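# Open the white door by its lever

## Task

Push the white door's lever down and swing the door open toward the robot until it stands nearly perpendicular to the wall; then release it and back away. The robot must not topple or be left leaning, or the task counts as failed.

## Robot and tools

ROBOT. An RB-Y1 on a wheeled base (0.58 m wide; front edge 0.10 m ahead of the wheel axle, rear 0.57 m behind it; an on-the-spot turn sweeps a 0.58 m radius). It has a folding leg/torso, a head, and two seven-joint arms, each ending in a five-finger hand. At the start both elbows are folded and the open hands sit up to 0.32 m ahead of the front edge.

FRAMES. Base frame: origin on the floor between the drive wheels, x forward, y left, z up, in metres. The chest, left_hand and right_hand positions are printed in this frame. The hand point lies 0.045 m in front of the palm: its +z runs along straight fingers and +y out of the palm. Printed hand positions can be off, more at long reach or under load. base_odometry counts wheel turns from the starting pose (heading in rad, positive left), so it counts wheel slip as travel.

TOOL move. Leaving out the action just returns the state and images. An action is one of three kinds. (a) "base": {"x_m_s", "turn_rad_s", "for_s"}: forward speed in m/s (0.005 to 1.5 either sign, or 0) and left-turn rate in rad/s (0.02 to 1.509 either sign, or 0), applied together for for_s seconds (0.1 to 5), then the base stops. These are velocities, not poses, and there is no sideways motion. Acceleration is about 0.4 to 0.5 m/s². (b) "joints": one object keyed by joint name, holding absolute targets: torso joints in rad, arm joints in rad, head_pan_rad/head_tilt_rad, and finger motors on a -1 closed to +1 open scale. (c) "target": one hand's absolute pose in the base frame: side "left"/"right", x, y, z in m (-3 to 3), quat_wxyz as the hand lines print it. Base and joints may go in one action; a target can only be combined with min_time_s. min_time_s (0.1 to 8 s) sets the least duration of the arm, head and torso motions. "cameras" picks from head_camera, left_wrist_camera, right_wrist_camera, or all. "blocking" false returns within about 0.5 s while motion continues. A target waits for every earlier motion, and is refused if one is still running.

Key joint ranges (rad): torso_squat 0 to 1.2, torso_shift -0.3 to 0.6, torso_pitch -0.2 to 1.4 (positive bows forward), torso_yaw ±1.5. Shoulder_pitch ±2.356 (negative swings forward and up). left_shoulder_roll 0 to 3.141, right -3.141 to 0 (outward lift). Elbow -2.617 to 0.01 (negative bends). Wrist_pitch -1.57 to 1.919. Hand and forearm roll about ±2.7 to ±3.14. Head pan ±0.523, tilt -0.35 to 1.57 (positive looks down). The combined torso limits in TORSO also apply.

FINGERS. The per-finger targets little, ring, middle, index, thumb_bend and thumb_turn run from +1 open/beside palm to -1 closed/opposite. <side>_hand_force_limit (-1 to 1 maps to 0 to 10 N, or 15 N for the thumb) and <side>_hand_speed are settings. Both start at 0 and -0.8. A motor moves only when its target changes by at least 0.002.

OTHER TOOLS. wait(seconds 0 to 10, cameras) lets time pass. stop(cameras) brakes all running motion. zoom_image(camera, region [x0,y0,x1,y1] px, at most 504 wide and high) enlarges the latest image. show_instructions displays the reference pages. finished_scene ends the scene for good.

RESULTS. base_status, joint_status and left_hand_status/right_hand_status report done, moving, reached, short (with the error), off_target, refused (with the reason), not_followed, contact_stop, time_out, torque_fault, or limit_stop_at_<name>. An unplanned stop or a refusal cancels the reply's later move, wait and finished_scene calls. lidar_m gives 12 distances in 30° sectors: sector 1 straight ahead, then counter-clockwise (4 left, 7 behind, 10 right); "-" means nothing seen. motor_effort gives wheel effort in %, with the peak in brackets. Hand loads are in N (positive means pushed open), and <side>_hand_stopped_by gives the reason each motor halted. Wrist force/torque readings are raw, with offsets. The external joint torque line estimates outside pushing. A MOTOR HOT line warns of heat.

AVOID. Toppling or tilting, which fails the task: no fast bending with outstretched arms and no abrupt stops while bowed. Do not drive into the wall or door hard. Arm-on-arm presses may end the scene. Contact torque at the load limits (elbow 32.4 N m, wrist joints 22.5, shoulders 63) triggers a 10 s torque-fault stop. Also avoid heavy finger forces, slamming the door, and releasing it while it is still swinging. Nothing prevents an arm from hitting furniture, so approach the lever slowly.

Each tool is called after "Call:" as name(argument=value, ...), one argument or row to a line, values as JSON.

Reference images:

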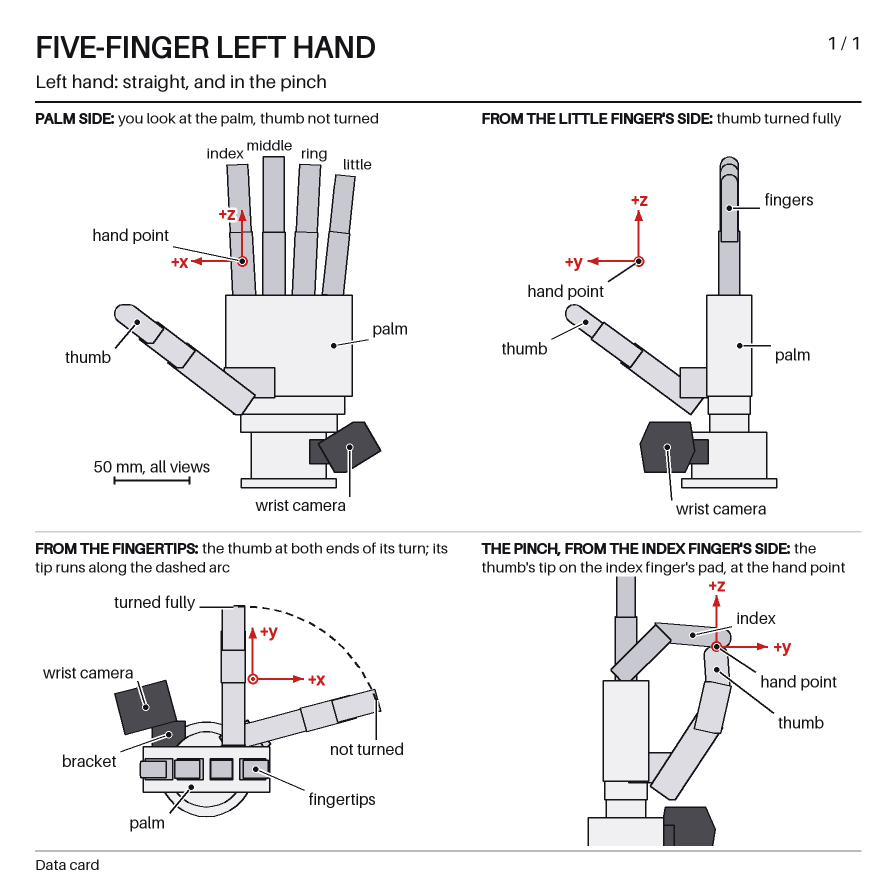

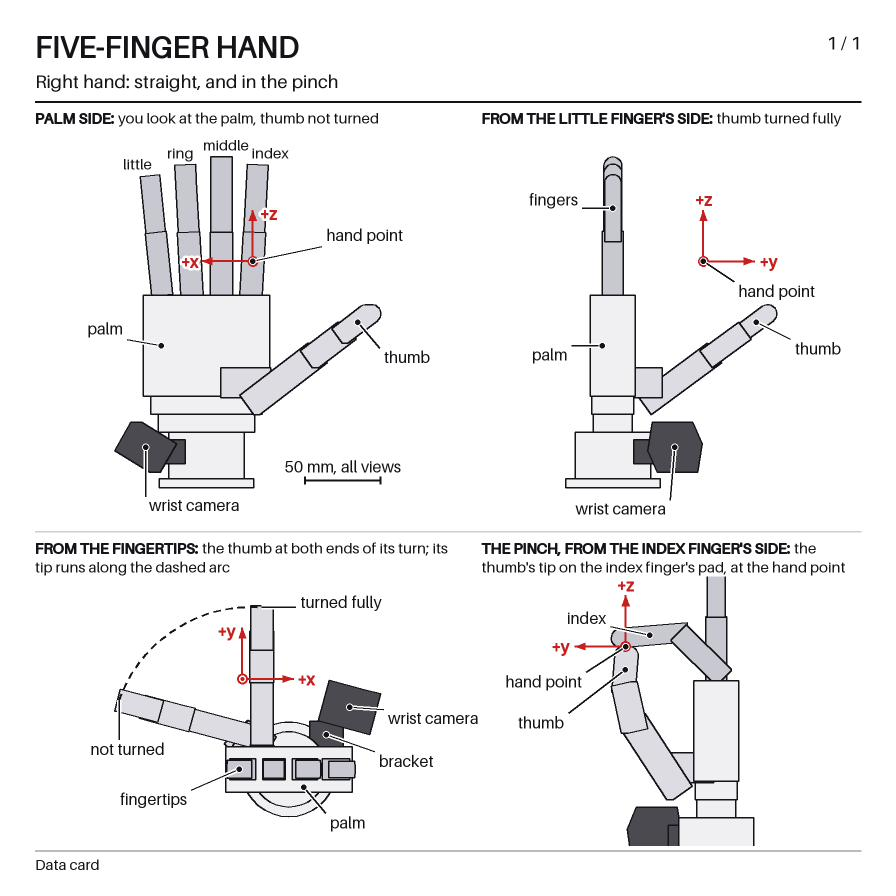

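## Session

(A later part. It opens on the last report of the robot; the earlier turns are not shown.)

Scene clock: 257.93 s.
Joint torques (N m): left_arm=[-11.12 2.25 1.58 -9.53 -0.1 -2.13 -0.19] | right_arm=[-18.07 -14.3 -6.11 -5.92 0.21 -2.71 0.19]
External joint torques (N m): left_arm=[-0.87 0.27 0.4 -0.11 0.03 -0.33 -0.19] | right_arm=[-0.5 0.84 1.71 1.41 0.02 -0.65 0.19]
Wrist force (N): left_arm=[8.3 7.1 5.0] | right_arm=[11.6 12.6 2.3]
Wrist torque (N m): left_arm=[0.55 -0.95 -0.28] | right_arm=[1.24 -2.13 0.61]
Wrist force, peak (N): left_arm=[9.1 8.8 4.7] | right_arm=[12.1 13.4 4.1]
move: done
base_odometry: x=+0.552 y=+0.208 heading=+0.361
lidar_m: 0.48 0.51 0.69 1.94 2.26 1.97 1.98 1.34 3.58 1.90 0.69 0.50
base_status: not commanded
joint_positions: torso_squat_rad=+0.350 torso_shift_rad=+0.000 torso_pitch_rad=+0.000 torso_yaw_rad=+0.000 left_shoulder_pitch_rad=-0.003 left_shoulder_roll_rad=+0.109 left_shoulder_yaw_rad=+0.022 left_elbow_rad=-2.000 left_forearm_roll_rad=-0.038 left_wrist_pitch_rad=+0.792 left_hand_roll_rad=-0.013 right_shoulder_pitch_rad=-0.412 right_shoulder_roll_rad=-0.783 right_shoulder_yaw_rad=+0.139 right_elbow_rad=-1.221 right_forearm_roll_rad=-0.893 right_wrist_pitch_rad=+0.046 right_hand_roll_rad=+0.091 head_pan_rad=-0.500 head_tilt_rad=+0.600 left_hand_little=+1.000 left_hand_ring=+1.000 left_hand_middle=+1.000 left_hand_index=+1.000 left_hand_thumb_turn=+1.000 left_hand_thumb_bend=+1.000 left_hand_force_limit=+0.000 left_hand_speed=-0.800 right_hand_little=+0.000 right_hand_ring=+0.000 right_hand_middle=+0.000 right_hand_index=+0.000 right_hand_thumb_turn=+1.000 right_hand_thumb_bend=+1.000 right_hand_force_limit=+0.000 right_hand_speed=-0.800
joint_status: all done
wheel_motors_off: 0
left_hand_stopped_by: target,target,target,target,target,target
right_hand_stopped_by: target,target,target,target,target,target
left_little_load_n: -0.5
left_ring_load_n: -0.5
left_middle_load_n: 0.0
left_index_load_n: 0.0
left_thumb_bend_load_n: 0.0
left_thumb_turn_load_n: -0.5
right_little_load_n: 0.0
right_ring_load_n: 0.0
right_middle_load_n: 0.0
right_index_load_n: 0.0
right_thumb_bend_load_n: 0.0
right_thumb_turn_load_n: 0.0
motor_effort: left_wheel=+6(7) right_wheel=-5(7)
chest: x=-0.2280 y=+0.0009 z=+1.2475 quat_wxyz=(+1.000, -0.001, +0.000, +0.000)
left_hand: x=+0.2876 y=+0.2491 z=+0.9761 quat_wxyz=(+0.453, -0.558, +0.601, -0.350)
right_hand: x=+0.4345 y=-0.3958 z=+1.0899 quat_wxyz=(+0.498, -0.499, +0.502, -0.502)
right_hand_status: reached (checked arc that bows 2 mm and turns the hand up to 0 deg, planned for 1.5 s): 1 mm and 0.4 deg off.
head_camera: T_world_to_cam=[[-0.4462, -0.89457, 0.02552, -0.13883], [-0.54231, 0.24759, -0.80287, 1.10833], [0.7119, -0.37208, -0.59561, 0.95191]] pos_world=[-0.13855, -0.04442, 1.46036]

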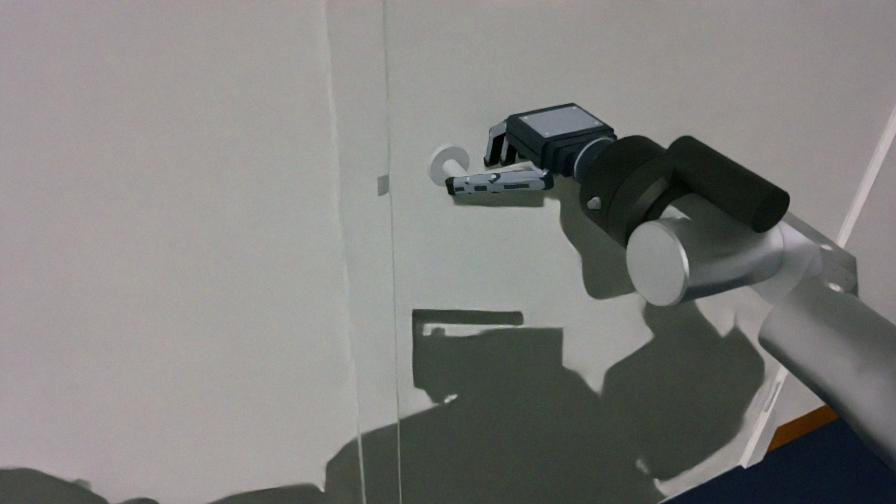

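Call:
move(
  target={"side": "right", "x": 0.435, "y": -0.388, "z": 1.068, "quat_wxyz": [0.5, -0.5, 0.5, -0.5]},
  min_time_s=1.5,
  cameras=["head_camera"],
)

Call:
zoom_image(
  camera="head_camera",
  region=[400, 100, 600, 240],
)

Scene clock: 319.27 s.
Joint torques (N m): left_arm=[-10.74 1.97 2.01 -9.35 -0.1 -2.32 -0.2] | right_arm=[-4.96 -4.06 4.58 -1.52 0.1 4.45 -0.11]
External joint torques (N m): left_arm=[-0.49 -0.01 0.84 0.06 0.02 -0.51 -0.2] | right_arm=[12.72 10.85 12.35 5.58 -0.11 6.51 -0.11]
Wrist force (N): left_arm=[8.8 7.6 5.0] | right_arm=[21.0 -5.8 15.8]
Wrist torque (N m): left_arm=[0.58 -1.03 -0.28] | right_arm=[1.64 -2.06 0.39]
Wrist force, peak (N): left_arm=[9.0 8.5 4.5] | right_arm=[21.4 -6.7 15.9]
move: done
base_odometry: x=+0.552 y=+0.208 heading=+0.361
lidar_m: 0.47 0.50 0.68 1.92 2.27 1.97 1.97 1.33 3.57 1.91 0.69 0.49
base_status: not commanded
joint_positions: torso_squat_rad=+0.350 torso_shift_rad=+0.000 torso_pitch_rad=+0.000 torso_yaw_rad=+0.000 left_shoulder_pitch_rad=-0.003 left_shoulder_roll_rad=+0.109 left_shoulder_yaw_rad=+0.022 left_elbow_rad=-2.000 left_forearm_roll_rad=-0.038 left_wrist_pitch_rad=+0.792 left_hand_roll_rad=-0.013 right_shoulder_pitch_rad=-0.421 right_shoulder_roll_rad=-0.776 right_shoulder_yaw_rad=+0.205 right_elbow_rad=-1.170 right_forearm_roll_rad=-0.904 right_wrist_pitch_rad=-0.035 right_hand_roll_rad=+0.085 head_pan_rad=-0.500 head_tilt_rad=+0.600 left_hand_little=+1.000 left_hand_ring=+1.000 left_hand_middle=+1.000 left_hand_index=+1.000 left_hand_thumb_turn=+1.000 left_hand_thumb_bend=+1.000 left_hand_force_limit=+0.000 left_hand_speed=-0.800 right_hand_little=+0.000 right_hand_ring=+0.000 right_hand_middle=+0.001 right_hand_index=+0.001 right_hand_thumb_turn=+1.000 right_hand_thumb_bend=+1.000 right_hand_force_limit=+0.000 right_hand_speed=-0.800
joint_status: all done
wheel_motors_off: 0
left_hand_stopped_by: target,target,target,target,target,target
right_hand_stopped_by: target,target,target,target,target,target
left_little_load_n: 0.0
left_ring_load_n: 0.0
left_middle_load_n: 0.0
left_index_load_n: 0.0
left_thumb_bend_load_n: 0.0
left_thumb_turn_load_n: 0.0
right_little_load_n: 0.0
right_ring_load_n: 0.0
right_middle_load_n: 11.5
right_index_load_n: 11.0
right_thumb_bend_load_n: 0.0
right_thumb_turn_load_n: -0.5
motor_effort: left_wheel=+5(7) right_wheel=-6(7)
chest: x=-0.2281 y=+0.0009 z=+1.2475 quat_wxyz=(+1.000, -0.001, +0.000, +0.000)
left_hand: x=+0.2876 y=+0.2491 z=+0.9762 quat_wxyz=(+0.453, -0.558, +0.601, -0.350)
right_hand: x=+0.4360 y=-0.3893 z=+1.0728 quat_wxyz=(+0.500, -0.498, +0.499, -0.503)
right_hand_status: reached (checked arc that bows 1 mm and turns the hand up to 0 deg, planned for 1.5 s): 5 mm and 0.5 deg off.
head_camera: T_world_to_cam=[[-0.44619, -0.89458, 0.02556, -0.13888], [-0.54207, 0.24742, -0.80309, 1.10855], [0.7121, -0.37218, -0.59531, 0.95167]] pos_world=[-0.13875, -0.04432, 1.46036]

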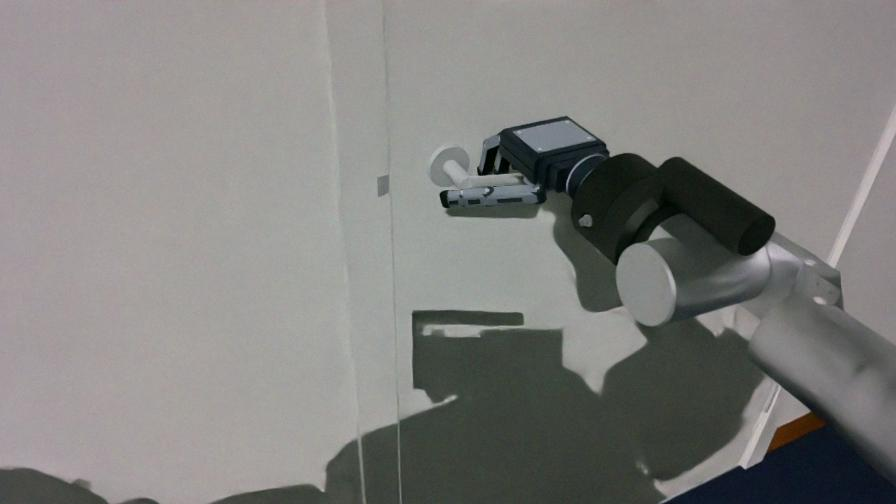

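Scaled by 2.520 from the camera's image (finer frame: 1280x720).

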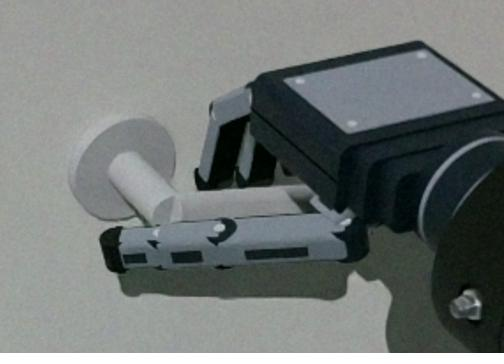

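Call:
move(
  target={"side": "right", "x": 0.437, "y": -0.388, "z": 1.093, "quat_wxyz": [0.5, -0.5, 0.5, -0.5]},
  min_time_s=1,
)

Call:
move(
  target={"side": "right", "x": 0.447, "y": -0.388, "z": 1.093, "quat_wxyz": [0.5, -0.5, 0.5, -0.5]},
  min_time_s=1,
  cameras=["head_camera"],
)

Call:
zoom_image(
  camera="head_camera",
  region=[400, 80, 600, 220],
)

Scene clock: 383.77 s.
Joint torques (N m): left_arm=[-11.04 1.79 2.36 -9.57 0.03 -2.06 -0.2] | right_arm=[-17.79 -14.31 -8.77 -6.66 0.11 -2.17 0.27]
External joint torques (N m): left_arm=[-0.79 -0.19 1.18 -0.16 0.15 -0.26 -0.2] | right_arm=[-0.04 0.76 -0.83 0.54 -0.09 -0.11 0.27]
Wrist force (N): left_arm=[8.4 7.5 4.1] | right_arm=[11.7 12.4 3.1]
Wrist torque (N m): left_arm=[0.68 -1.02 -0.29] | right_arm=[1.22 -2.13 0.61]
Wrist force, peak (N): left_arm=[8.7 8.8 4.4] | right_arm=[21.9 -6.4 16.0]
move: done
base_odometry: x=+0.552 y=+0.208 heading=+0.361
lidar_m: 0.48 0.47 0.69 1.94 2.28 1.96 1.96 1.32 3.58 1.91 0.68 0.50
base_status: not commanded
joint_positions: torso_squat_rad=+0.350 torso_shift_rad=+0.000 torso_pitch_rad=+0.000 torso_yaw_rad=+0.000 left_shoulder_pitch_rad=-0.003 left_shoulder_roll_rad=+0.109 left_shoulder_yaw_rad=+0.022 left_elbow_rad=-2.000 left_forearm_roll_rad=-0.038 left_wrist_pitch_rad=+0.792 left_hand_roll_rad=-0.013 right_shoulder_pitch_rad=-0.426 right_shoulder_roll_rad=-0.791 right_shoulder_yaw_rad=+0.168 right_elbow_rad=-1.216 right_forearm_roll_rad=-0.908 right_wrist_pitch_rad=+0.031 right_hand_roll_rad=+0.087 head_pan_rad=-0.500 head_tilt_rad=+0.600 left_hand_little=+1.000 left_hand_ring=+1.000 left_hand_middle=+1.000 left_hand_index=+1.000 left_hand_thumb_turn=+1.000 left_hand_thumb_bend=+1.000 left_hand_force_limit=+0.000 left_hand_speed=-0.800 right_hand_little=+0.000 right_hand_ring=+0.000 right_hand_middle=+0.000 right_hand_index=+0.000 right_hand_thumb_turn=+1.000 right_hand_thumb_bend=+1.000 right_hand_force_limit=+0.000 right_hand_speed=-0.800
joint_status: all done
wheel_motors_off: 0
left_hand_stopped_by: target,target,target,target,target,target
right_hand_stopped_by: target,target,target,target,target,target
left_little_load_n: 0.0
left_ring_load_n: 0.0
left_middle_load_n: 0.0
left_index_load_n: 0.0
left_thumb_bend_load_n: 0.0
left_thumb_turn_load_n: -0.5
right_little_load_n: 0.0
right_ring_load_n: 0.0
right_middle_load_n: 0.0
right_index_load_n: 0.0
right_thumb_bend_load_n: 0.0
right_thumb_turn_load_n: 0.0
motor_effort: left_wheel=+5(6) right_wheel=-6(6)
chest: x=-0.2280 y=+0.0009 z=+1.2475 quat_wxyz=(+1.000, -0.001, +0.000, +0.000)
left_hand: x=+0.2876 y=+0.2491 z=+0.9761 quat_wxyz=(+0.453, -0.558, +0.601, -0.350)
right_hand: x=+0.4373 y=-0.3880 z=+1.0922 quat_wxyz=(+0.503, -0.501, +0.497, -0.499)
right_hand_status: reached (checked arc that bows 1 mm and turns the hand up to 1 deg, planned for 1.0 s): 1 mm and 0.5 deg off.
pictures: none

Scene clock: 385.10 s.
Joint torques (N m): left_arm=[-11.06 2.15 2.38 -9.39 -0.14 -1.98 -0.11] | right_arm=[-19.26 -12.49 -6.64 -5.69 0.52 -2.74 0.39]
External joint torques (N m): left_arm=[-0.82 0.18 1.2 0.02 -0.02 -0.18 -0.11] | right_arm=[-0.89 2.51 1.07 1.53 0.32 -0.68 0.39]
Wrist force (N): left_arm=[8.9 8.1 4.2] | right_arm=[12.0 12.6 3.2]
Wrist torque (N m): left_arm=[0.71 -1.07 -0.28] | right_arm=[1.21 -2.20 0.61]
Wrist force, peak (N): left_arm=[9.1 8.1 4.9] | right_arm=[12.6 13.2 2.0]
move: done
base_odometry: x=+0.552 y=+0.208 heading=+0.361
lidar_m: 0.48 0.50 0.70 1.93 2.27 1.97 1.97 1.34 3.57 1.89 0.70 0.50
base_status: not commanded
joint_positions: torso_squat_rad=+0.350 torso_shift_rad=+0.000 torso_pitch_rad=+0.000 torso_yaw_rad=+0.000 left_shoulder_pitch_rad=-0.003 left_shoulder_roll_rad=+0.109 left_shoulder_yaw_rad=+0.022 left_elbow_rad=-2.000 left_forearm_roll_rad=-0.038 left_wrist_pitch_rad=+0.792 left_hand_roll_rad=-0.013 right_shoulder_pitch_rad=-0.470 right_shoulder_roll_rad=-0.781 right_shoulder_yaw_rad=+0.183 right_elbow_rad=-1.165 right_forearm_roll_rad=-0.907 right_wrist_pitch_rad=+0.030 right_hand_roll_rad=+0.090 head_pan_rad=-0.500 head_tilt_rad=+0.600 left_hand_little=+1.000 left_hand_ring=+1.000 left_hand_middle=+1.000 left_hand_index=+1.000 left_hand_thumb_turn=+1.000 left_hand_thumb_bend=+1.000 left_hand_force_limit=+0.000 left_hand_speed=-0.800 right_hand_little=+0.000 right_hand_ring=+0.000 right_hand_middle=+0.000 right_hand_index=+0.000 right_hand_thumb_turn=+1.000 right_hand_thumb_bend=+1.000 right_hand_force_limit=+0.000 right_hand_speed=-0.800
joint_status: all done
wheel_motors_off: 0
left_hand_stopped_by: target,target,target,target,target,target
right_hand_stopped_by: target,target,target,target,target,target
left_little_load_n: 0.0
left_ring_load_n: 0.0
left_middle_load_n: 0.0
left_index_load_n: -0.5
left_thumb_bend_load_n: 0.0
left_thumb_turn_load_n: 0.0
right_little_load_n: 0.0
right_ring_load_n: -0.5
right_middle_load_n: 0.0
right_index_load_n: 0.0
right_thumb_bend_load_n: 0.0
right_thumb_turn_load_n: 0.0
motor_effort: left_wheel=+5(7) right_wheel=-6(7)
chest: x=-0.2280 y=+0.0009 z=+1.2475 quat_wxyz=(+1.000, -0.001, +0.000, +0.000)
left_hand: x=+0.2876 y=+0.2491 z=+0.9761 quat_wxyz=(+0.453, -0.558, +0.601, -0.350)
right_hand: x=+0.4469 y=-0.3883 z=+1.0930 quat_wxyz=(+0.500, -0.500, +0.500, -0.500)
right_hand_status: reached (checked arc that bows 1 mm and turns the hand up to 1 deg, planned for 1.0 s): 0 mm and 0.0 deg off.
head_camera: T_world_to_cam=[[-0.44618, -0.89458, 0.02556, -0.13888], [-0.54228, 0.24752, -0.80291, 1.1084], [0.71194, -0.3721, -0.59555, 0.95182]] pos_world=[-0.13855, -0.04442, 1.46036]

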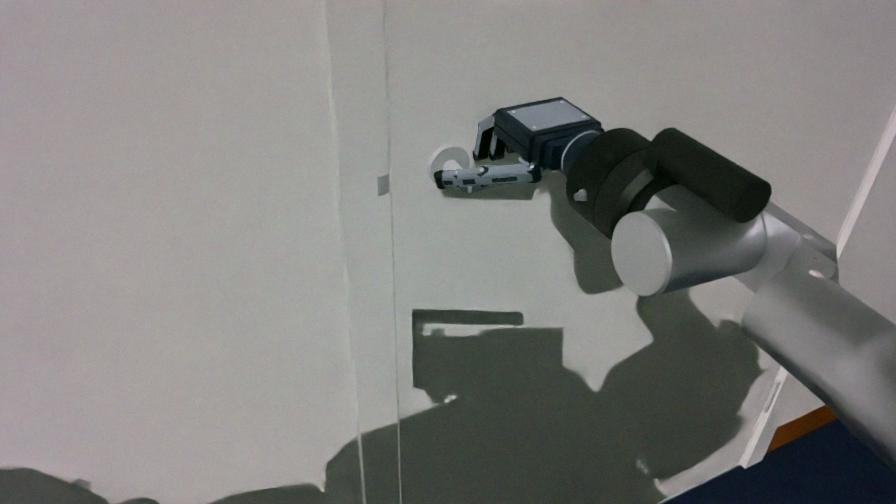

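Scaled by 2.520 from the camera's image (finer frame: 1280x720).

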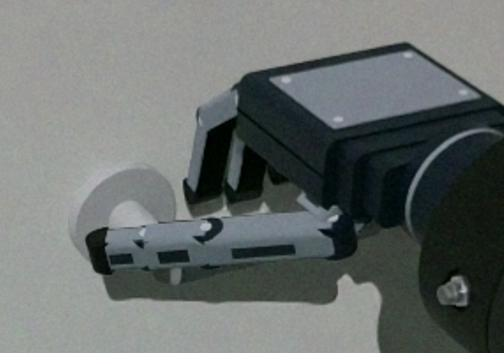

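Call:
move(
  target={"side": "right", "x": 0.450, "y": -0.388, "z": 1.078, "quat_wxyz": [0.5, -0.5, 0.5, -0.5]},
  min_time_s=1,
  cameras=["head_camera"],
)

Call:
zoom_image(
  camera="head_camera",
  region=[400, 80, 600, 220],
)

Scene clock: 391.37 s.
Joint torques (N m): left_arm=[-11.41 2.45 2.04 -9.48 0.15 -2.01 -0.06] | right_arm=[-19.27 -13.87 -6.63 -5.2 0.12 -2.61 -0.16]
External joint torques (N m): left_arm=[-1.16 0.47 0.86 -0.07 0.28 -0.2 -0.06] | right_arm=[-0.66 1.14 1.1 1.58 -0.09 -0.54 -0.16]
Wrist force (N): left_arm=[8.8 8.0 4.1] | right_arm=[11.9 13.1 2.5]
Wrist torque (N m): left_arm=[0.69 -1.11 -0.26] | right_arm=[1.29 -2.13 0.53]
Wrist force, peak (N): left_arm=[9.1 8.3 4.7] | right_arm=[12.6 13.6 2.7]
move: done
base_odometry: x=+0.552 y=+0.208 heading=+0.361
lidar_m: 0.48 0.51 0.70 1.93 2.28 1.95 1.97 1.33 3.57 1.89 0.68 0.50
base_status: not commanded
joint_positions: torso_squat_rad=+0.350 torso_shift_rad=+0.000 torso_pitch_rad=+0.000 torso_yaw_rad=+0.000 left_shoulder_pitch_rad=-0.003 left_shoulder_roll_rad=+0.109 left_shoulder_yaw_rad=+0.022 left_elbow_rad=-2.000 left_forearm_roll_rad=-0.038 left_wrist_pitch_rad=+0.792 left_hand_roll_rad=-0.013 right_shoulder_pitch_rad=-0.493 right_shoulder_roll_rad=-0.790 right_shoulder_yaw_rad=+0.262 right_elbow_rad=-1.099 right_forearm_roll_rad=-0.929 right_wrist_pitch_rad=-0.043 right_hand_roll_rad=+0.070 head_pan_rad=-0.500 head_tilt_rad=+0.600 left_hand_little=+1.000 left_hand_ring=+1.000 left_hand_middle=+1.000 left_hand_index=+1.000 left_hand_thumb_turn=+1.000 left_hand_thumb_bend=+1.000 left_hand_force_limit=+0.000 left_hand_speed=-0.800 right_hand_little=+0.000 right_hand_ring=+0.000 right_hand_middle=+0.000 right_hand_index=+0.000 right_hand_thumb_turn=+1.000 right_hand_thumb_bend=+1.000 right_hand_force_limit=+0.000 right_hand_speed=-0.800
joint_status: all done
wheel_motors_off: 0
left_hand_stopped_by: target,target,target,target,target,target
right_hand_stopped_by: target,target,target,target,target,target
left_little_load_n: 0.0
left_ring_load_n: -0.5
left_middle_load_n: 0.0
left_index_load_n: 0.0
left_thumb_bend_load_n: 0.0
left_thumb_turn_load_n: 0.0
right_little_load_n: 0.0
right_ring_load_n: 0.0
right_middle_load_n: 0.0
right_index_load_n: 0.0
right_thumb_bend_load_n: 0.0
right_thumb_turn_load_n: 0.0
motor_effort: left_wheel=+4(7) right_wheel=-6(7)
chest: x=-0.2280 y=+0.0009 z=+1.2475 quat_wxyz=(+1.000, -0.001, +0.000, +0.000)
left_hand: x=+0.2876 y=+0.2491 z=+0.9761 quat_wxyz=(+0.453, -0.558, +0.601, -0.350)
right_hand: x=+0.4497 y=-0.3883 z=+1.0779 quat_wxyz=(+0.499, -0.499, +0.501, -0.501)
right_hand_status: reached (checked arc that bows 2 mm and turns the hand up to 0 deg, planned for 1.0 s): 0 mm and 0.2 deg off.
head_camera: T_world_to_cam=[[-0.44618, -0.89458, 0.02556, -0.13888], [-0.54228, 0.24752, -0.80291, 1.1084], [0.71194, -0.3721, -0.59555, 0.95182]] pos_world=[-0.13855, -0.04442, 1.46036]

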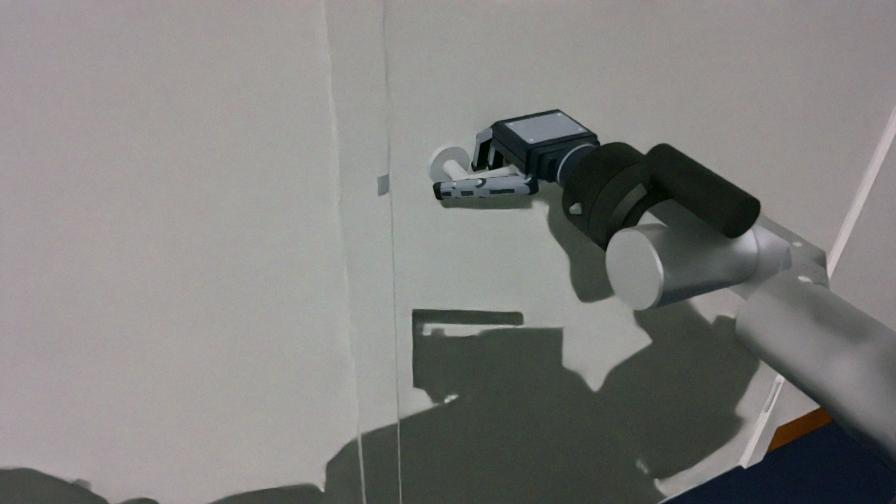

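Scaled by 2.520 from the camera's image (finer frame: 1280x720).

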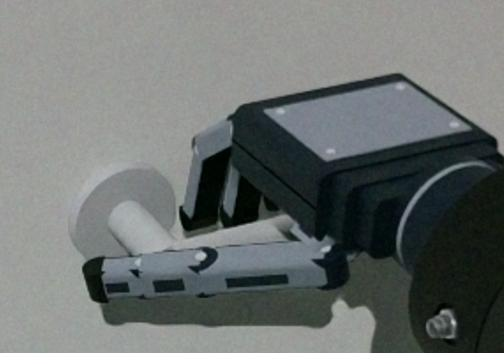

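Call:
move(
  target={"side": "right", "x": 0.452, "y": -0.388, "z": 1.064, "quat_wxyz": [0.5, -0.5, 0.5, -0.5]},
  min_time_s=1,
  cameras=["head_camera"],
)

Call:
zoom_image(
  camera="head_camera",
  region=[400, 80, 600, 220],
)

Scene clock: 398.17 s.
Joint torques (N m): left_arm=[-11.33 2.24 2.15 -9.44 0 -2.09 -0.06] | right_arm=[-19.48 -14.04 -6.37 -4.85 0.06 -2.6 -0.11]
External joint torques (N m): left_arm=[-1.09 0.26 0.97 -0.03 0.13 -0.28 -0.06] | right_arm=[-0.64 0.99 1.34 1.38 -0.14 -0.53 -0.11]
Wrist force (N): left_arm=[8.0 7.7 4.7] | right_arm=[11.9 12.8 2.4]
Wrist torque (N m): left_arm=[0.64 -0.93 -0.29] | right_arm=[1.30 -2.19 0.56]
Wrist force, peak (N): left_arm=[9.3 8.1 4.8] | right_arm=[12.8 13.6 2.6]
move: done
base_odometry: x=+0.552 y=+0.208 heading=+0.361
lidar_m: 0.47 0.50 0.70 1.93 2.25 1.97 1.97 1.34 3.58 1.90 0.69 0.50
base_status: not commanded
joint_positions: torso_squat_rad=+0.350 torso_shift_rad=+0.000 torso_pitch_rad=+0.000 torso_yaw_rad=+0.000 left_shoulder_pitch_rad=-0.003 left_shoulder_roll_rad=+0.109 left_shoulder_yaw_rad=+0.022 left_elbow_rad=-2.000 left_forearm_roll_rad=-0.038 left_wrist_pitch_rad=+0.792 left_hand_roll_rad=-0.013 right_shoulder_pitch_rad=-0.520 right_shoulder_roll_rad=-0.800 right_shoulder_yaw_rad=+0.348 right_elbow_rad=-1.033 right_forearm_roll_rad=-0.938 right_wrist_pitch_rad=-0.116 right_hand_roll_rad=+0.029 head_pan_rad=-0.500 head_tilt_rad=+0.600 left_hand_little=+1.000 left_hand_ring=+1.000 left_hand_middle=+1.000 left_hand_index=+1.000 left_hand_thumb_turn=+1.000 left_hand_thumb_bend=+1.000 left_hand_force_limit=+0.000 left_hand_speed=-0.800 right_hand_little=+0.000 right_hand_ring=+0.000 right_hand_middle=+0.000 right_hand_index=+0.000 right_hand_thumb_turn=+1.000 right_hand_thumb_bend=+1.000 right_hand_force_limit=+0.000 right_hand_speed=-0.800
joint_status: all done
wheel_motors_off: 0
left_hand_stopped_by: target,target,target,target,target,target
right_hand_stopped_by: target,target,target,target,target,target
left_little_load_n: 0.0
left_ring_load_n: -0.5
left_middle_load_n: 0.0
left_index_load_n: 0.0
left_thumb_bend_load_n: 0.0
left_thumb_turn_load_n: 0.0
right_little_load_n: 0.0
right_ring_load_n: 0.0
right_middle_load_n: 0.0
right_index_load_n: -0.5
right_thumb_bend_load_n: 0.0
right_thumb_turn_load_n: -0.5
motor_effort: left_wheel=+5(7) right_wheel=-6(7)
chest: x=-0.2280 y=+0.0009 z=+1.2475 quat_wxyz=(+1.000, -0.001, +0.000, +0.000)
left_hand: x=+0.2876 y=+0.2491 z=+0.9761 quat_wxyz=(+0.453, -0.558, +0.601, -0.350)
right_hand: x=+0.4517 y=-0.3883 z=+1.0640 quat_wxyz=(+0.499, -0.499, +0.501, -0.501)
right_hand_status: reached (checked arc that bows 2 mm and turns the hand up to 0 deg, planned for 1.0 s): 0 mm and 0.2 deg off.
head_camera: T_world_to_cam=[[-0.44618, -0.89458, 0.02556, -0.13888], [-0.54228, 0.24752, -0.80291, 1.1084], [0.71194, -0.3721, -0.59555, 0.95182]] pos_world=[-0.13855, -0.04442, 1.46036]

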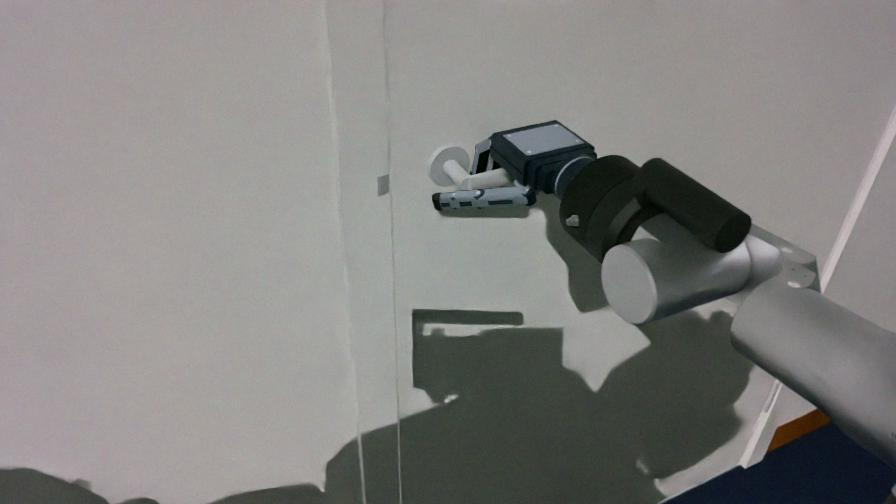

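Scaled by 2.520 from the camera's image (finer frame: 1280x720).

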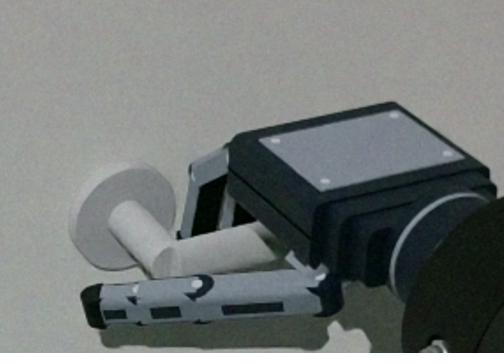

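Call:
move(
  target={"side": "right", "x": 0.454, "y": -0.388, "z": 1.048, "quat_wxyz": [0.5, -0.5, 0.5, -0.5]},
  min_time_s=1,
  cameras=["head_camera"],
)

Call:
zoom_image(
  camera="head_camera",
  region=[400, 80, 600, 220],
)

Scene clock: 403.47 s.
Joint torques (N m): left_arm=[-10.64 2.19 2.33 -9.4 0.02 -2.04 -0.17] | right_arm=[-19.46 -12.36 -5.72 -4.17 0.45 -2.61 -0.29]
External joint torques (N m): left_arm=[-0.4 0.21 1.15 0.01 0.15 -0.24 -0.17] | right_arm=[-0.34 2.61 1.76 1.47 0.27 -0.53 -0.29]
Wrist force (N): left_arm=[8.8 7.8 4.7] | right_arm=[12.2 13.2 2.5]
Wrist torque (N m): left_arm=[0.66 -1.05 -0.27] | right_arm=[1.30 -2.27 0.51]
Wrist force, peak (N): left_arm=[8.8 8.6 4.5] | right_arm=[12.7 13.2 3.0]
move: done
base_odometry: x=+0.552 y=+0.208 heading=+0.361
lidar_m: 0.48 0.50 0.69 1.93 2.26 1.96 1.96 1.33 3.58 1.90 0.68 0.49
base_status: not commanded
joint_positions: torso_squat_rad=+0.350 torso_shift_rad=+0.000 torso_pitch_rad=+0.000 torso_yaw_rad=+0.000 left_shoulder_pitch_rad=-0.003 left_shoulder_roll_rad=+0.109 left_shoulder_yaw_rad=+0.022 left_elbow_rad=-2.000 left_forearm_roll_rad=-0.038 left_wrist_pitch_rad=+0.792 left_hand_roll_rad=-0.013 right_shoulder_pitch_rad=-0.553 right_shoulder_roll_rad=-0.799 right_shoulder_yaw_rad=+0.437 right_elbow_rad=-0.950 right_forearm_roll_rad=-0.929 right_wrist_pitch_rad=-0.194 right_hand_roll_rad=-0.030 head_pan_rad=-0.500 head_tilt_rad=+0.600 left_hand_little=+1.000 left_hand_ring=+1.000 left_hand_middle=+1.000 left_hand_index=+1.000 left_hand_thumb_turn=+1.000 left_hand_thumb_bend=+1.000 left_hand_force_limit=+0.000 left_hand_speed=-0.800 right_hand_little=+0.000 right_hand_ring=+0.000 right_hand_middle=+0.000 right_hand_index=+0.000 right_hand_thumb_turn=+1.000 right_hand_thumb_bend=+1.000 right_hand_force_limit=+0.000 right_hand_speed=-0.800
joint_status: all done
wheel_motors_off: 0
left_hand_stopped_by: target,target,target,target,target,target
right_hand_stopped_by: target,target,target,target,target,target
left_little_load_n: 0.0
left_ring_load_n: 0.0
left_middle_load_n: 0.0
left_index_load_n: 0.0
left_thumb_bend_load_n: 0.0
left_thumb_turn_load_n: -0.5
right_little_load_n: 0.0
right_ring_load_n: 0.0
right_middle_load_n: 0.0
right_index_load_n: 0.0
right_thumb_bend_load_n: 0.0
right_thumb_turn_load_n: 0.0
motor_effort: left_wheel=+5(7) right_wheel=-6(6)
chest: x=-0.2280 y=+0.0009 z=+1.2475 quat_wxyz=(+1.000, -0.001, +0.000, +0.000)
left_hand: x=+0.2876 y=+0.2491 z=+0.9761 quat_wxyz=(+0.453, -0.558, +0.601, -0.350)
right_hand: x=+0.4537 y=-0.3885 z=+1.0482 quat_wxyz=(+0.498, -0.499, +0.501, -0.501)
right_hand_status: reached (checked arc that bows 3 mm and turns the hand up to 1 deg, planned for 1.0 s): 1 mm and 0.3 deg off.
head_camera: T_world_to_cam=[[-0.44618, -0.89458, 0.02556, -0.13888], [-0.54228, 0.24752, -0.80291, 1.1084], [0.71194, -0.3721, -0.59555, 0.95182]] pos_world=[-0.13855, -0.04442, 1.46036]

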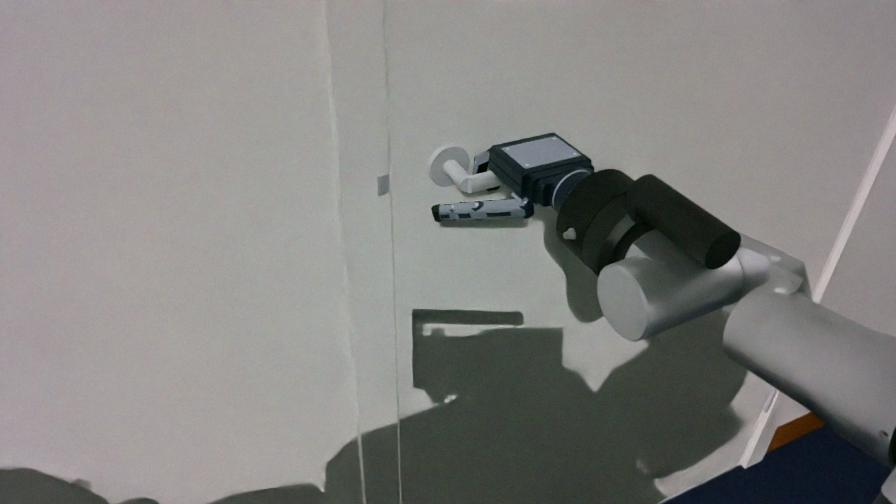

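Scaled by 2.520 from the camera's image (finer frame: 1280x720).

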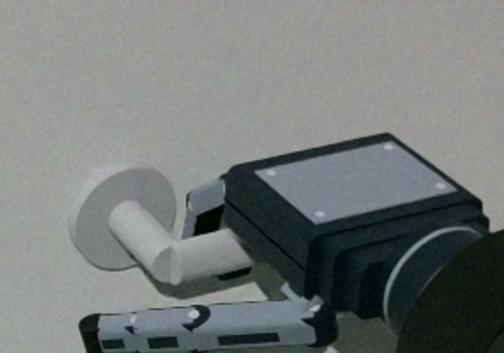

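Call:
move(
  target={"side": "right", "x": 0.456, "y": -0.388, "z": 1.036, "quat_wxyz": [0.5, -0.5, 0.5, -0.5]},
  min_time_s=1,
  cameras=["head_camera"],
)

Call:
zoom_image(
  camera="head_camera",
  region=[400, 80, 600, 220],
)

Scene clock: 416.10 s.
Joint torques (N m): left_arm=[-11.04 2.53 1.99 -9.52 -0.1 -2.17 -0.11] | right_arm=[-16.38 -9.65 -3.73 -3.24 0.34 -1.31 -0.37]
External joint torques (N m): left_arm=[-0.79 0.56 0.81 -0.11 0.03 -0.37 -0.11] | right_arm=[3.06 5.23 3.44 1.85 0.21 0.76 -0.37]
Wrist force (N): left_arm=[9.1 8.1 4.6] | right_arm=[14.0 9.6 4.7]
Wrist torque (N m): left_arm=[0.72 -1.09 -0.25] | right_arm=[1.10 -2.45 0.38]
Wrist force, peak (N): left_arm=[9.4 8.0 4.7] | right_arm=[12.8 13.0 2.4]
move: done
base_odometry: x=+0.552 y=+0.208 heading=+0.361
lidar_m: 0.48 0.50 0.70 1.94 2.27 1.96 1.96 1.33 3.58 1.91 0.69 0.50
base_status: not commanded
joint_positions: torso_squat_rad=+0.350 torso_shift_rad=+0.000 torso_pitch_rad=+0.000 torso_yaw_rad=+0.000 left_shoulder_pitch_rad=-0.003 left_shoulder_roll_rad=+0.109 left_shoulder_yaw_rad=+0.022 left_elbow_rad=-2.000 left_forearm_roll_rad=-0.038 left_wrist_pitch_rad=+0.792 left_hand_roll_rad=-0.013 right_shoulder_pitch_rad=-0.589 right_shoulder_roll_rad=-0.792 right_shoulder_yaw_rad=+0.512 right_elbow_rad=-0.869 right_forearm_roll_rad=-0.909 right_wrist_pitch_rad=-0.259 right_hand_roll_rad=-0.095 head_pan_rad=-0.500 head_tilt_rad=+0.600 left_hand_little=+1.000 left_hand_ring=+1.000 left_hand_middle=+1.000 left_hand_index=+1.000 left_hand_thumb_turn=+1.000 left_hand_thumb_bend=+1.000 left_hand_force_limit=+0.000 left_hand_speed=-0.800 right_hand_little=+0.000 right_hand_ring=+0.000 right_hand_middle=+0.000 right_hand_index=+0.000 right_hand_thumb_turn=+1.000 right_hand_thumb_bend=+1.000 right_hand_force_limit=+0.000 right_hand_speed=-0.800
joint_status: all done
wheel_motors_off: 0
left_hand_stopped_by: target,target,target,target,target,target
right_hand_stopped_by: target,target,target,target,target,target
left_little_load_n: 0.0
left_ring_load_n: 0.0
left_middle_load_n: 0.0
left_index_load_n: 0.0
left_thumb_bend_load_n: 0.0
left_thumb_turn_load_n: -0.5
right_little_load_n: 1.5
right_ring_load_n: 0.0
right_middle_load_n: 0.0
right_index_load_n: 0.0
right_thumb_bend_load_n: 0.0
right_thumb_turn_load_n: 0.0
motor_effort: left_wheel=+5(7) right_wheel=-6(6)
chest: x=-0.2281 y=+0.0009 z=+1.2475 quat_wxyz=(+1.000, -0.001, +0.000, +0.000)
left_hand: x=+0.2876 y=+0.2491 z=+0.9761 quat_wxyz=(+0.453, -0.558, +0.601, -0.350)
right_hand: x=+0.4560 y=-0.3885 z=+1.0372 quat_wxyz=(+0.499, -0.499, +0.500, -0.501)
right_hand_status: reached (checked arc that bows 3 mm and turns the hand up to 1 deg, planned for 1.0 s): 1 mm and 0.2 deg off.
head_camera: T_world_to_cam=[[-0.44617, -0.89458, 0.02549, -0.13874], [-0.54222, 0.24755, -0.80295, 1.10838], [0.71199, -0.37208, -0.59551, 0.95188]] pos_world=[-0.13865, -0.04432, 1.46036]

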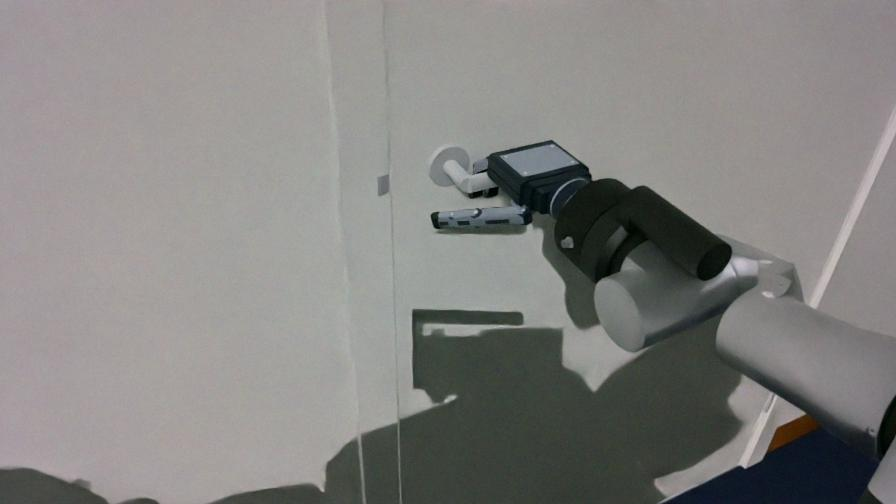

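Scaled by 2.520 from the camera's image (finer frame: 1280x720).

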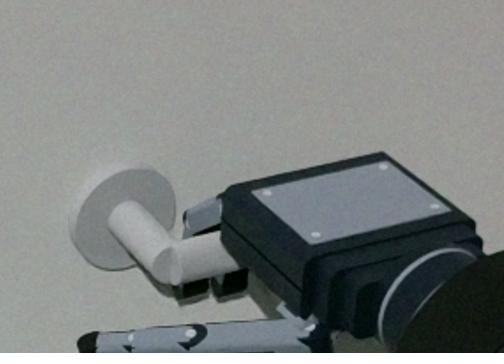

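Call:
move(
  joints={"right_hand_speed": -0.92, "right_hand_force_limit": -0.4, "right_hand_little": -0.6, "right_hand_ring": -0.6, "right_hand_middle": -0.6, "right_hand_index": -0.6},
  cameras=["head_camera"],
)

Call:
zoom_image(
  camera="head_camera",
  region=[400, 80, 600, 220],
)

Scene clock: 428.20 s.
Joint torques (N m): left_arm=[-11.22 2.07 1.89 -9.52 0.04 -2.01 -0.11] | right_arm=[-12.16 -10.3 -3.77 -3.23 0.55 -0.36 -0.08]
External joint torques (N m): left_arm=[-0.98 0.09 0.71 -0.1 0.16 -0.21 -0.11] | right_arm=[7.29 4.57 3.4 1.87 0.42 1.7 -0.07]
Wrist force (N): left_arm=[8.4 7.8 4.9] | right_arm=[15.3 5.3 20.0]
Wrist torque (N m): left_arm=[0.64 -0.97 -0.30] | right_arm=[0.49 -2.27 0.60]
Wrist force, peak (N): left_arm=[9.4 8.2 4.8] | right_arm=[16.5 5.0 21.8]
move: off_target
base_odometry: x=+0.552 y=+0.208 heading=+0.361
lidar_m: 0.47 0.51 0.69 1.93 2.27 1.97 1.96 1.33 3.58 1.88 0.68 0.50
base_status: not commanded
joint_positions: torso_squat_rad=+0.350 torso_shift_rad=+0.000 torso_pitch_rad=+0.000 torso_yaw_rad=+0.000 left_shoulder_pitch_rad=-0.003 left_shoulder_roll_rad=+0.109 left_shoulder_yaw_rad=+0.022 left_elbow_rad=-2.000 left_forearm_roll_rad=-0.038 left_wrist_pitch_rad=+0.792 left_hand_roll_rad=-0.013 right_shoulder_pitch_rad=-0.590 right_shoulder_roll_rad=-0.792 right_shoulder_yaw_rad=+0.512 right_elbow_rad=-0.869 right_forearm_roll_rad=-0.909 right_wrist_pitch_rad=-0.259 right_hand_roll_rad=-0.095 head_pan_rad=-0.500 head_tilt_rad=+0.600 left_hand_little=+1.000 left_hand_ring=+1.000 left_hand_middle=+1.000 left_hand_index=+1.000 left_hand_thumb_turn=+1.000 left_hand_thumb_bend=+1.000 left_hand_force_limit=+0.000 left_hand_speed=-0.800 right_hand_little=-0.051 right_hand_ring=-0.111 right_hand_middle=-0.156 right_hand_index=-0.178 right_hand_thumb_turn=+1.000 right_hand_thumb_bend=+1.000 right_hand_force_limit=-0.400 right_hand_speed=-0.920
joint_status: right_hand_little off_target (ended at -0.051, target -0.600); right_hand_ring off_target (ended at -0.111, target -0.600); right_hand_middle off_target (ended at -0.156, target -0.600); right_hand_index off_target (ended at -0.178, target -0.600); the others done
wheel_motors_off: 0
left_hand_stopped_by: target,target,target,target,target,target
right_hand_stopped_by: force,force,force,force,target,target
left_little_load_n: 0.0
left_ring_load_n: 0.0
left_middle_load_n: 0.0
left_index_load_n: 0.0
left_thumb_bend_load_n: 0.0
left_thumb_turn_load_n: 0.0
right_little_load_n: 0.0
right_ring_load_n: 0.0
right_middle_load_n: 1.5
right_index_load_n: 3.5
right_thumb_bend_load_n: 0.0
right_thumb_turn_load_n: 0.0
motor_effort: left_wheel=+4(7) right_wheel=-6(7)
chest: x=-0.2279 y=+0.0009 z=+1.2475 quat_wxyz=(+1.000, -0.001, +0.000, +0.000)
left_hand: x=+0.2876 y=+0.2492 z=+0.9761 quat_wxyz=(+0.453, -0.558, +0.601, -0.350)
right_hand: x=+0.4566 y=-0.3881 z=+1.0380 quat_wxyz=(+0.500, -0.499, +0.500, -0.502)
head_camera: T_world_to_cam=[[-0.44604, -0.89465, 0.02561, -0.13881], [-0.54241, 0.24744, -0.80285, 1.10831], [0.71193, -0.372, -0.59564, 0.95192]] pos_world=[-0.13845, -0.04432, 1.46036]

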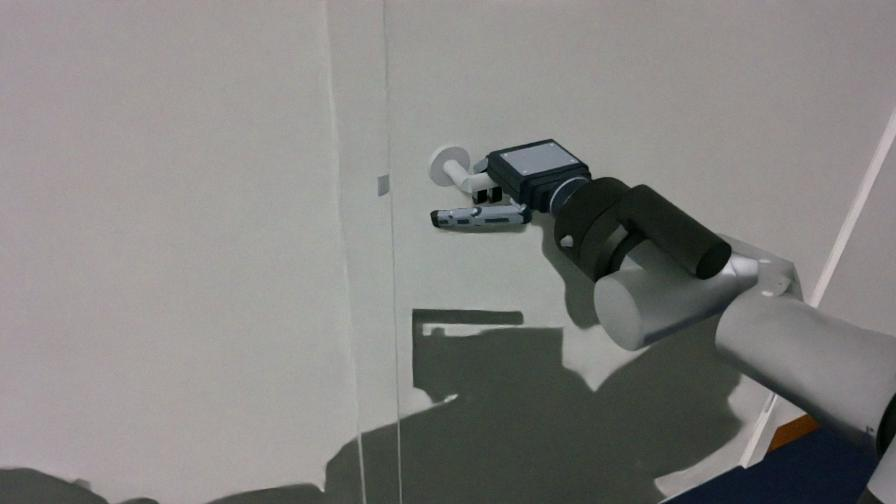

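Scaled by 2.520 from the camera's image (finer frame: 1280x720).

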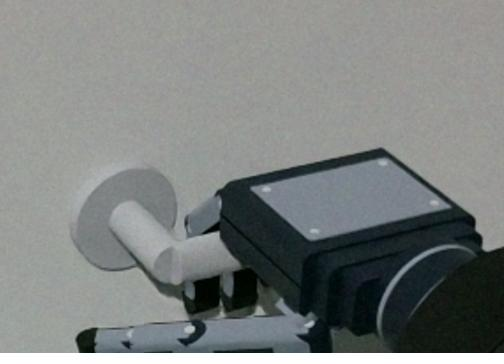

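Call:
move(
  target={"side": "right", "x": 0.466, "y": -0.388, "z": 1.038, "quat_wxyz": [0.5, -0.5, 0.5, -0.5]},
  min_time_s=1,
)

Call:
move(
  joints={"right_hand_little": -0.7, "right_hand_ring": -0.7, "right_hand_middle": -0.7, "right_hand_index": -0.7},
  cameras=["head_camera"],
)

Call:
zoom_image(
  camera="head_camera",
  region=[400, 80, 600, 220],
)

Scene clock: 435.53 s.
Joint torques (N m): left_arm=[-11.24 1.44 2 -9.42 -0.08 -2.13 -0.11] | right_arm=[-20.58 -12.27 -5.87 -3.3 0.24 -2.72 -0.04]
External joint torques (N m): left_arm=[-0.99 -0.54 0.82 0 0.05 -0.33 -0.11] | right_arm=[-0.42 2.47 0.88 1.29 0.16 -0.67 -0.03]
Wrist force (N): left_arm=[8.2 7.6 4.4] | right_arm=[12.4 13.2 3.5]
Wrist torque (N m): left_arm=[0.65 -0.99 -0.31] | right_arm=[1.28 -2.29 0.60]
Wrist force, peak (N): left_arm=[9.6 7.9 4.8] | right_arm=[16.7 5.9 20.7]
move: done
base_odometry: x=+0.552 y=+0.208 heading=+0.361
lidar_m: 0.48 0.51 0.69 1.93 2.27 1.98 1.97 1.33 3.57 1.89 0.69 0.50
base_status: not commanded
joint_positions: torso_squat_rad=+0.350 torso_shift_rad=+0.000 torso_pitch_rad=+0.000 torso_yaw_rad=+0.000 left_shoulder_pitch_rad=-0.003 left_shoulder_roll_rad=+0.109 left_shoulder_yaw_rad=+0.022 left_elbow_rad=-2.000 left_forearm_roll_rad=-0.038 left_wrist_pitch_rad=+0.792 left_hand_roll_rad=-0.013 right_shoulder_pitch_rad=-0.655 right_shoulder_roll_rad=-0.784 right_shoulder_yaw_rad=+0.579 right_elbow_rad=-0.778 right_forearm_roll_rad=-0.881 right_wrist_pitch_rad=-0.290 right_hand_roll_rad=-0.169 head_pan_rad=-0.500 head_tilt_rad=+0.600 left_hand_little=+1.000 left_hand_ring=+1.000 left_hand_middle=+1.000 left_hand_index=+1.000 left_hand_thumb_turn=+1.000 left_hand_thumb_bend=+1.000 left_hand_force_limit=+0.000 left_hand_speed=-0.800 right_hand_little=-0.051 right_hand_ring=-0.111 right_hand_middle=-0.156 right_hand_index=-0.178 right_hand_thumb_turn=+1.000 right_hand_thumb_bend=+1.000 right_hand_force_limit=-0.400 right_hand_speed=-0.920
joint_status: all done
wheel_motors_off: 0
left_hand_stopped_by: target,target,target,target,target,target
right_hand_stopped_by: force,force,force,force,target,target
left_little_load_n: 0.0
left_ring_load_n: -0.5
left_middle_load_n: 0.0
left_index_load_n: -0.5
left_thumb_bend_load_n: 0.0
left_thumb_turn_load_n: 0.0
right_little_load_n: 0.0
right_ring_load_n: 0.0
right_middle_load_n: 0.0
right_index_load_n: 0.0
right_thumb_bend_load_n: 0.0
right_thumb_turn_load_n: 0.0
motor_effort: left_wheel=+5(7) right_wheel=-6(7)
chest: x=-0.2280 y=+0.0009 z=+1.2475 quat_wxyz=(+1.000, -0.001, +0.000, +0.000)
left_hand: x=+0.2876 y=+0.2492 z=+0.9761 quat_wxyz=(+0.453, -0.558, +0.601, -0.350)
right_hand: x=+0.4657 y=-0.3883 z=+1.0383 quat_wxyz=(+0.499, -0.500, +0.501, -0.501)
right_hand_status: reached (checked arc that bows 4 mm and turns the hand up to 1 deg, planned for 1.0 s): 1 mm and 0.2 deg off.
pictures: none

Scene clock: 438.53 s.
Joint torques (N m): left_arm=[-11.38 1.89 2.04 -9.53 -0.01 -2.15 -0.02] | right_arm=[-14.92 -12.18 -5.61 -3.23 0.18 -1.89 -0.13]
External joint torques (N m): left_arm=[-1.14 -0.09 0.86 -0.11 0.11 -0.34 -0.02] | right_arm=[5.26 2.56 1.13 1.36 0.11 0.15 -0.12]
Wrist force (N): left_arm=[9.0 8.2 4.9] | right_arm=[16.2 12.5 23.4]
Wrist torque (N m): left_arm=[0.70 -1.08 -0.30] | right_arm=[0.54 -3.27 0.62]
Wrist force, peak (N): left_arm=[9.0 8.2 4.9] | right_arm=[17.0 11.7 23.5]
move: off_target
base_odometry: x=+0.552 y=+0.208 heading=+0.361
lidar_m: 0.47 0.50 0.69 1.94 2.26 1.97 1.96 1.33 3.57 1.89 0.69 0.49
base_status: not commanded
joint_positions: torso_squat_rad=+0.350 torso_shift_rad=+0.000 torso_pitch_rad=+0.000 torso_yaw_rad=+0.000 left_shoulder_pitch_rad=-0.003 left_shoulder_roll_rad=+0.109 left_shoulder_yaw_rad=+0.022 left_elbow_rad=-2.000 left_forearm_roll_rad=-0.038 left_wrist_pitch_rad=+0.792 left_hand_roll_rad=-0.013 right_shoulder_pitch_rad=-0.656 right_shoulder_roll_rad=-0.784 right_shoulder_yaw_rad=+0.579 right_elbow_rad=-0.778 right_forearm_roll_rad=-0.881 right_wrist_pitch_rad=-0.290 right_hand_roll_rad=-0.169 head_pan_rad=-0.500 head_tilt_rad=+0.600 left_hand_little=+1.000 left_hand_ring=+1.000 left_hand_middle=+1.000 left_hand_index=+1.000 left_hand_thumb_turn=+1.000 left_hand_thumb_bend=+1.000 left_hand_force_limit=+0.000 left_hand_speed=-0.800 right_hand_little=-0.641 right_hand_ring=-0.663 right_hand_middle=-0.671 right_hand_index=-0.671 right_hand_thumb_turn=+1.000 right_hand_thumb_bend=+1.000 right_hand_force_limit=-0.400 right_hand_speed=-0.920
joint_status: right_hand_little off_target (ended at -0.641, target -0.700); right_hand_ring off_target (ended at -0.663, target -0.700); right_hand_middle off_target (ended at -0.671, target -0.700); right_hand_index off_target (ended at -0.671, target -0.700)
wheel_motors_off: 0
left_hand_stopped_by: target,target,target,target,target,target
right_hand_stopped_by: force,force,force,force,target,target
left_little_load_n: 0.0
left_ring_load_n: 0.0
left_middle_load_n: 0.0
left_index_load_n: 0.0
left_thumb_bend_load_n: 0.0
left_thumb_turn_load_n: 0.0
right_little_load_n: 3.0
right_ring_load_n: 2.5
right_middle_load_n: 0.0
right_index_load_n: 0.0
right_thumb_bend_load_n: 0.0
right_thumb_turn_load_n: 0.0
motor_effort: left_wheel=+6(7) right_wheel=-7(7)
chest: x=-0.2278 y=+0.0009 z=+1.2475 quat_wxyz=(+1.000, -0.001, +0.000, +0.000)
left_hand: x=+0.2877 y=+0.2492 z=+0.9759 quat_wxyz=(+0.453, -0.558, +0.601, -0.350)
right_hand: x=+0.4664 y=-0.3879 z=+1.0390 quat_wxyz=(+0.499, -0.499, +0.500, -0.501)
head_camera: T_world_to_cam=[[-0.44607, -0.89463, 0.02564, -0.13876], [-0.54256, 0.24752, -0.80272, 1.10822], [0.71179, -0.37198, -0.59581, 0.95201]] pos_world=[-0.13825, -0.04432, 1.46036]

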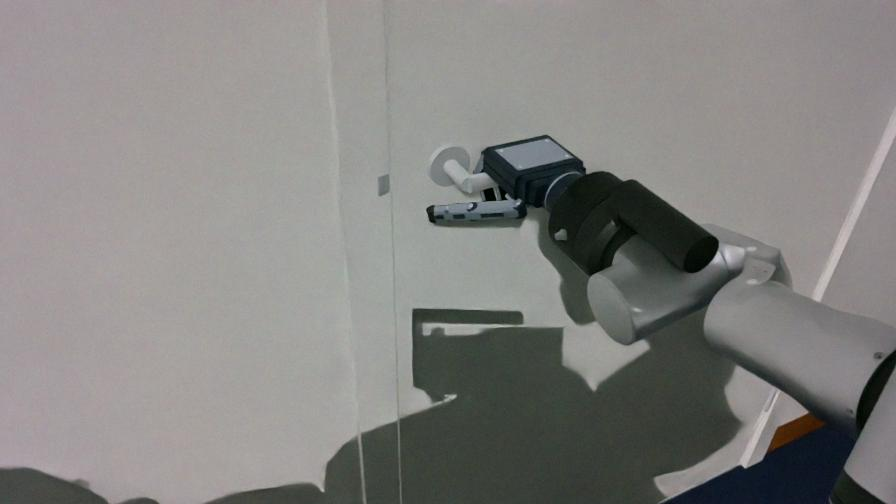

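Scaled by 2.520 from the camera's image (finer frame: 1280x720).

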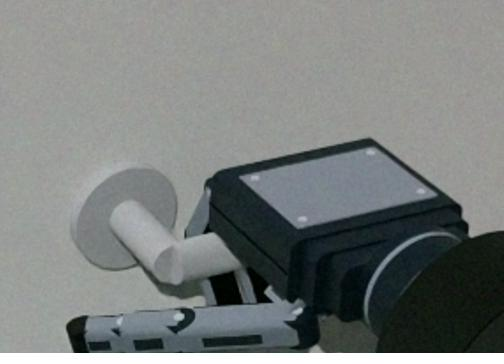

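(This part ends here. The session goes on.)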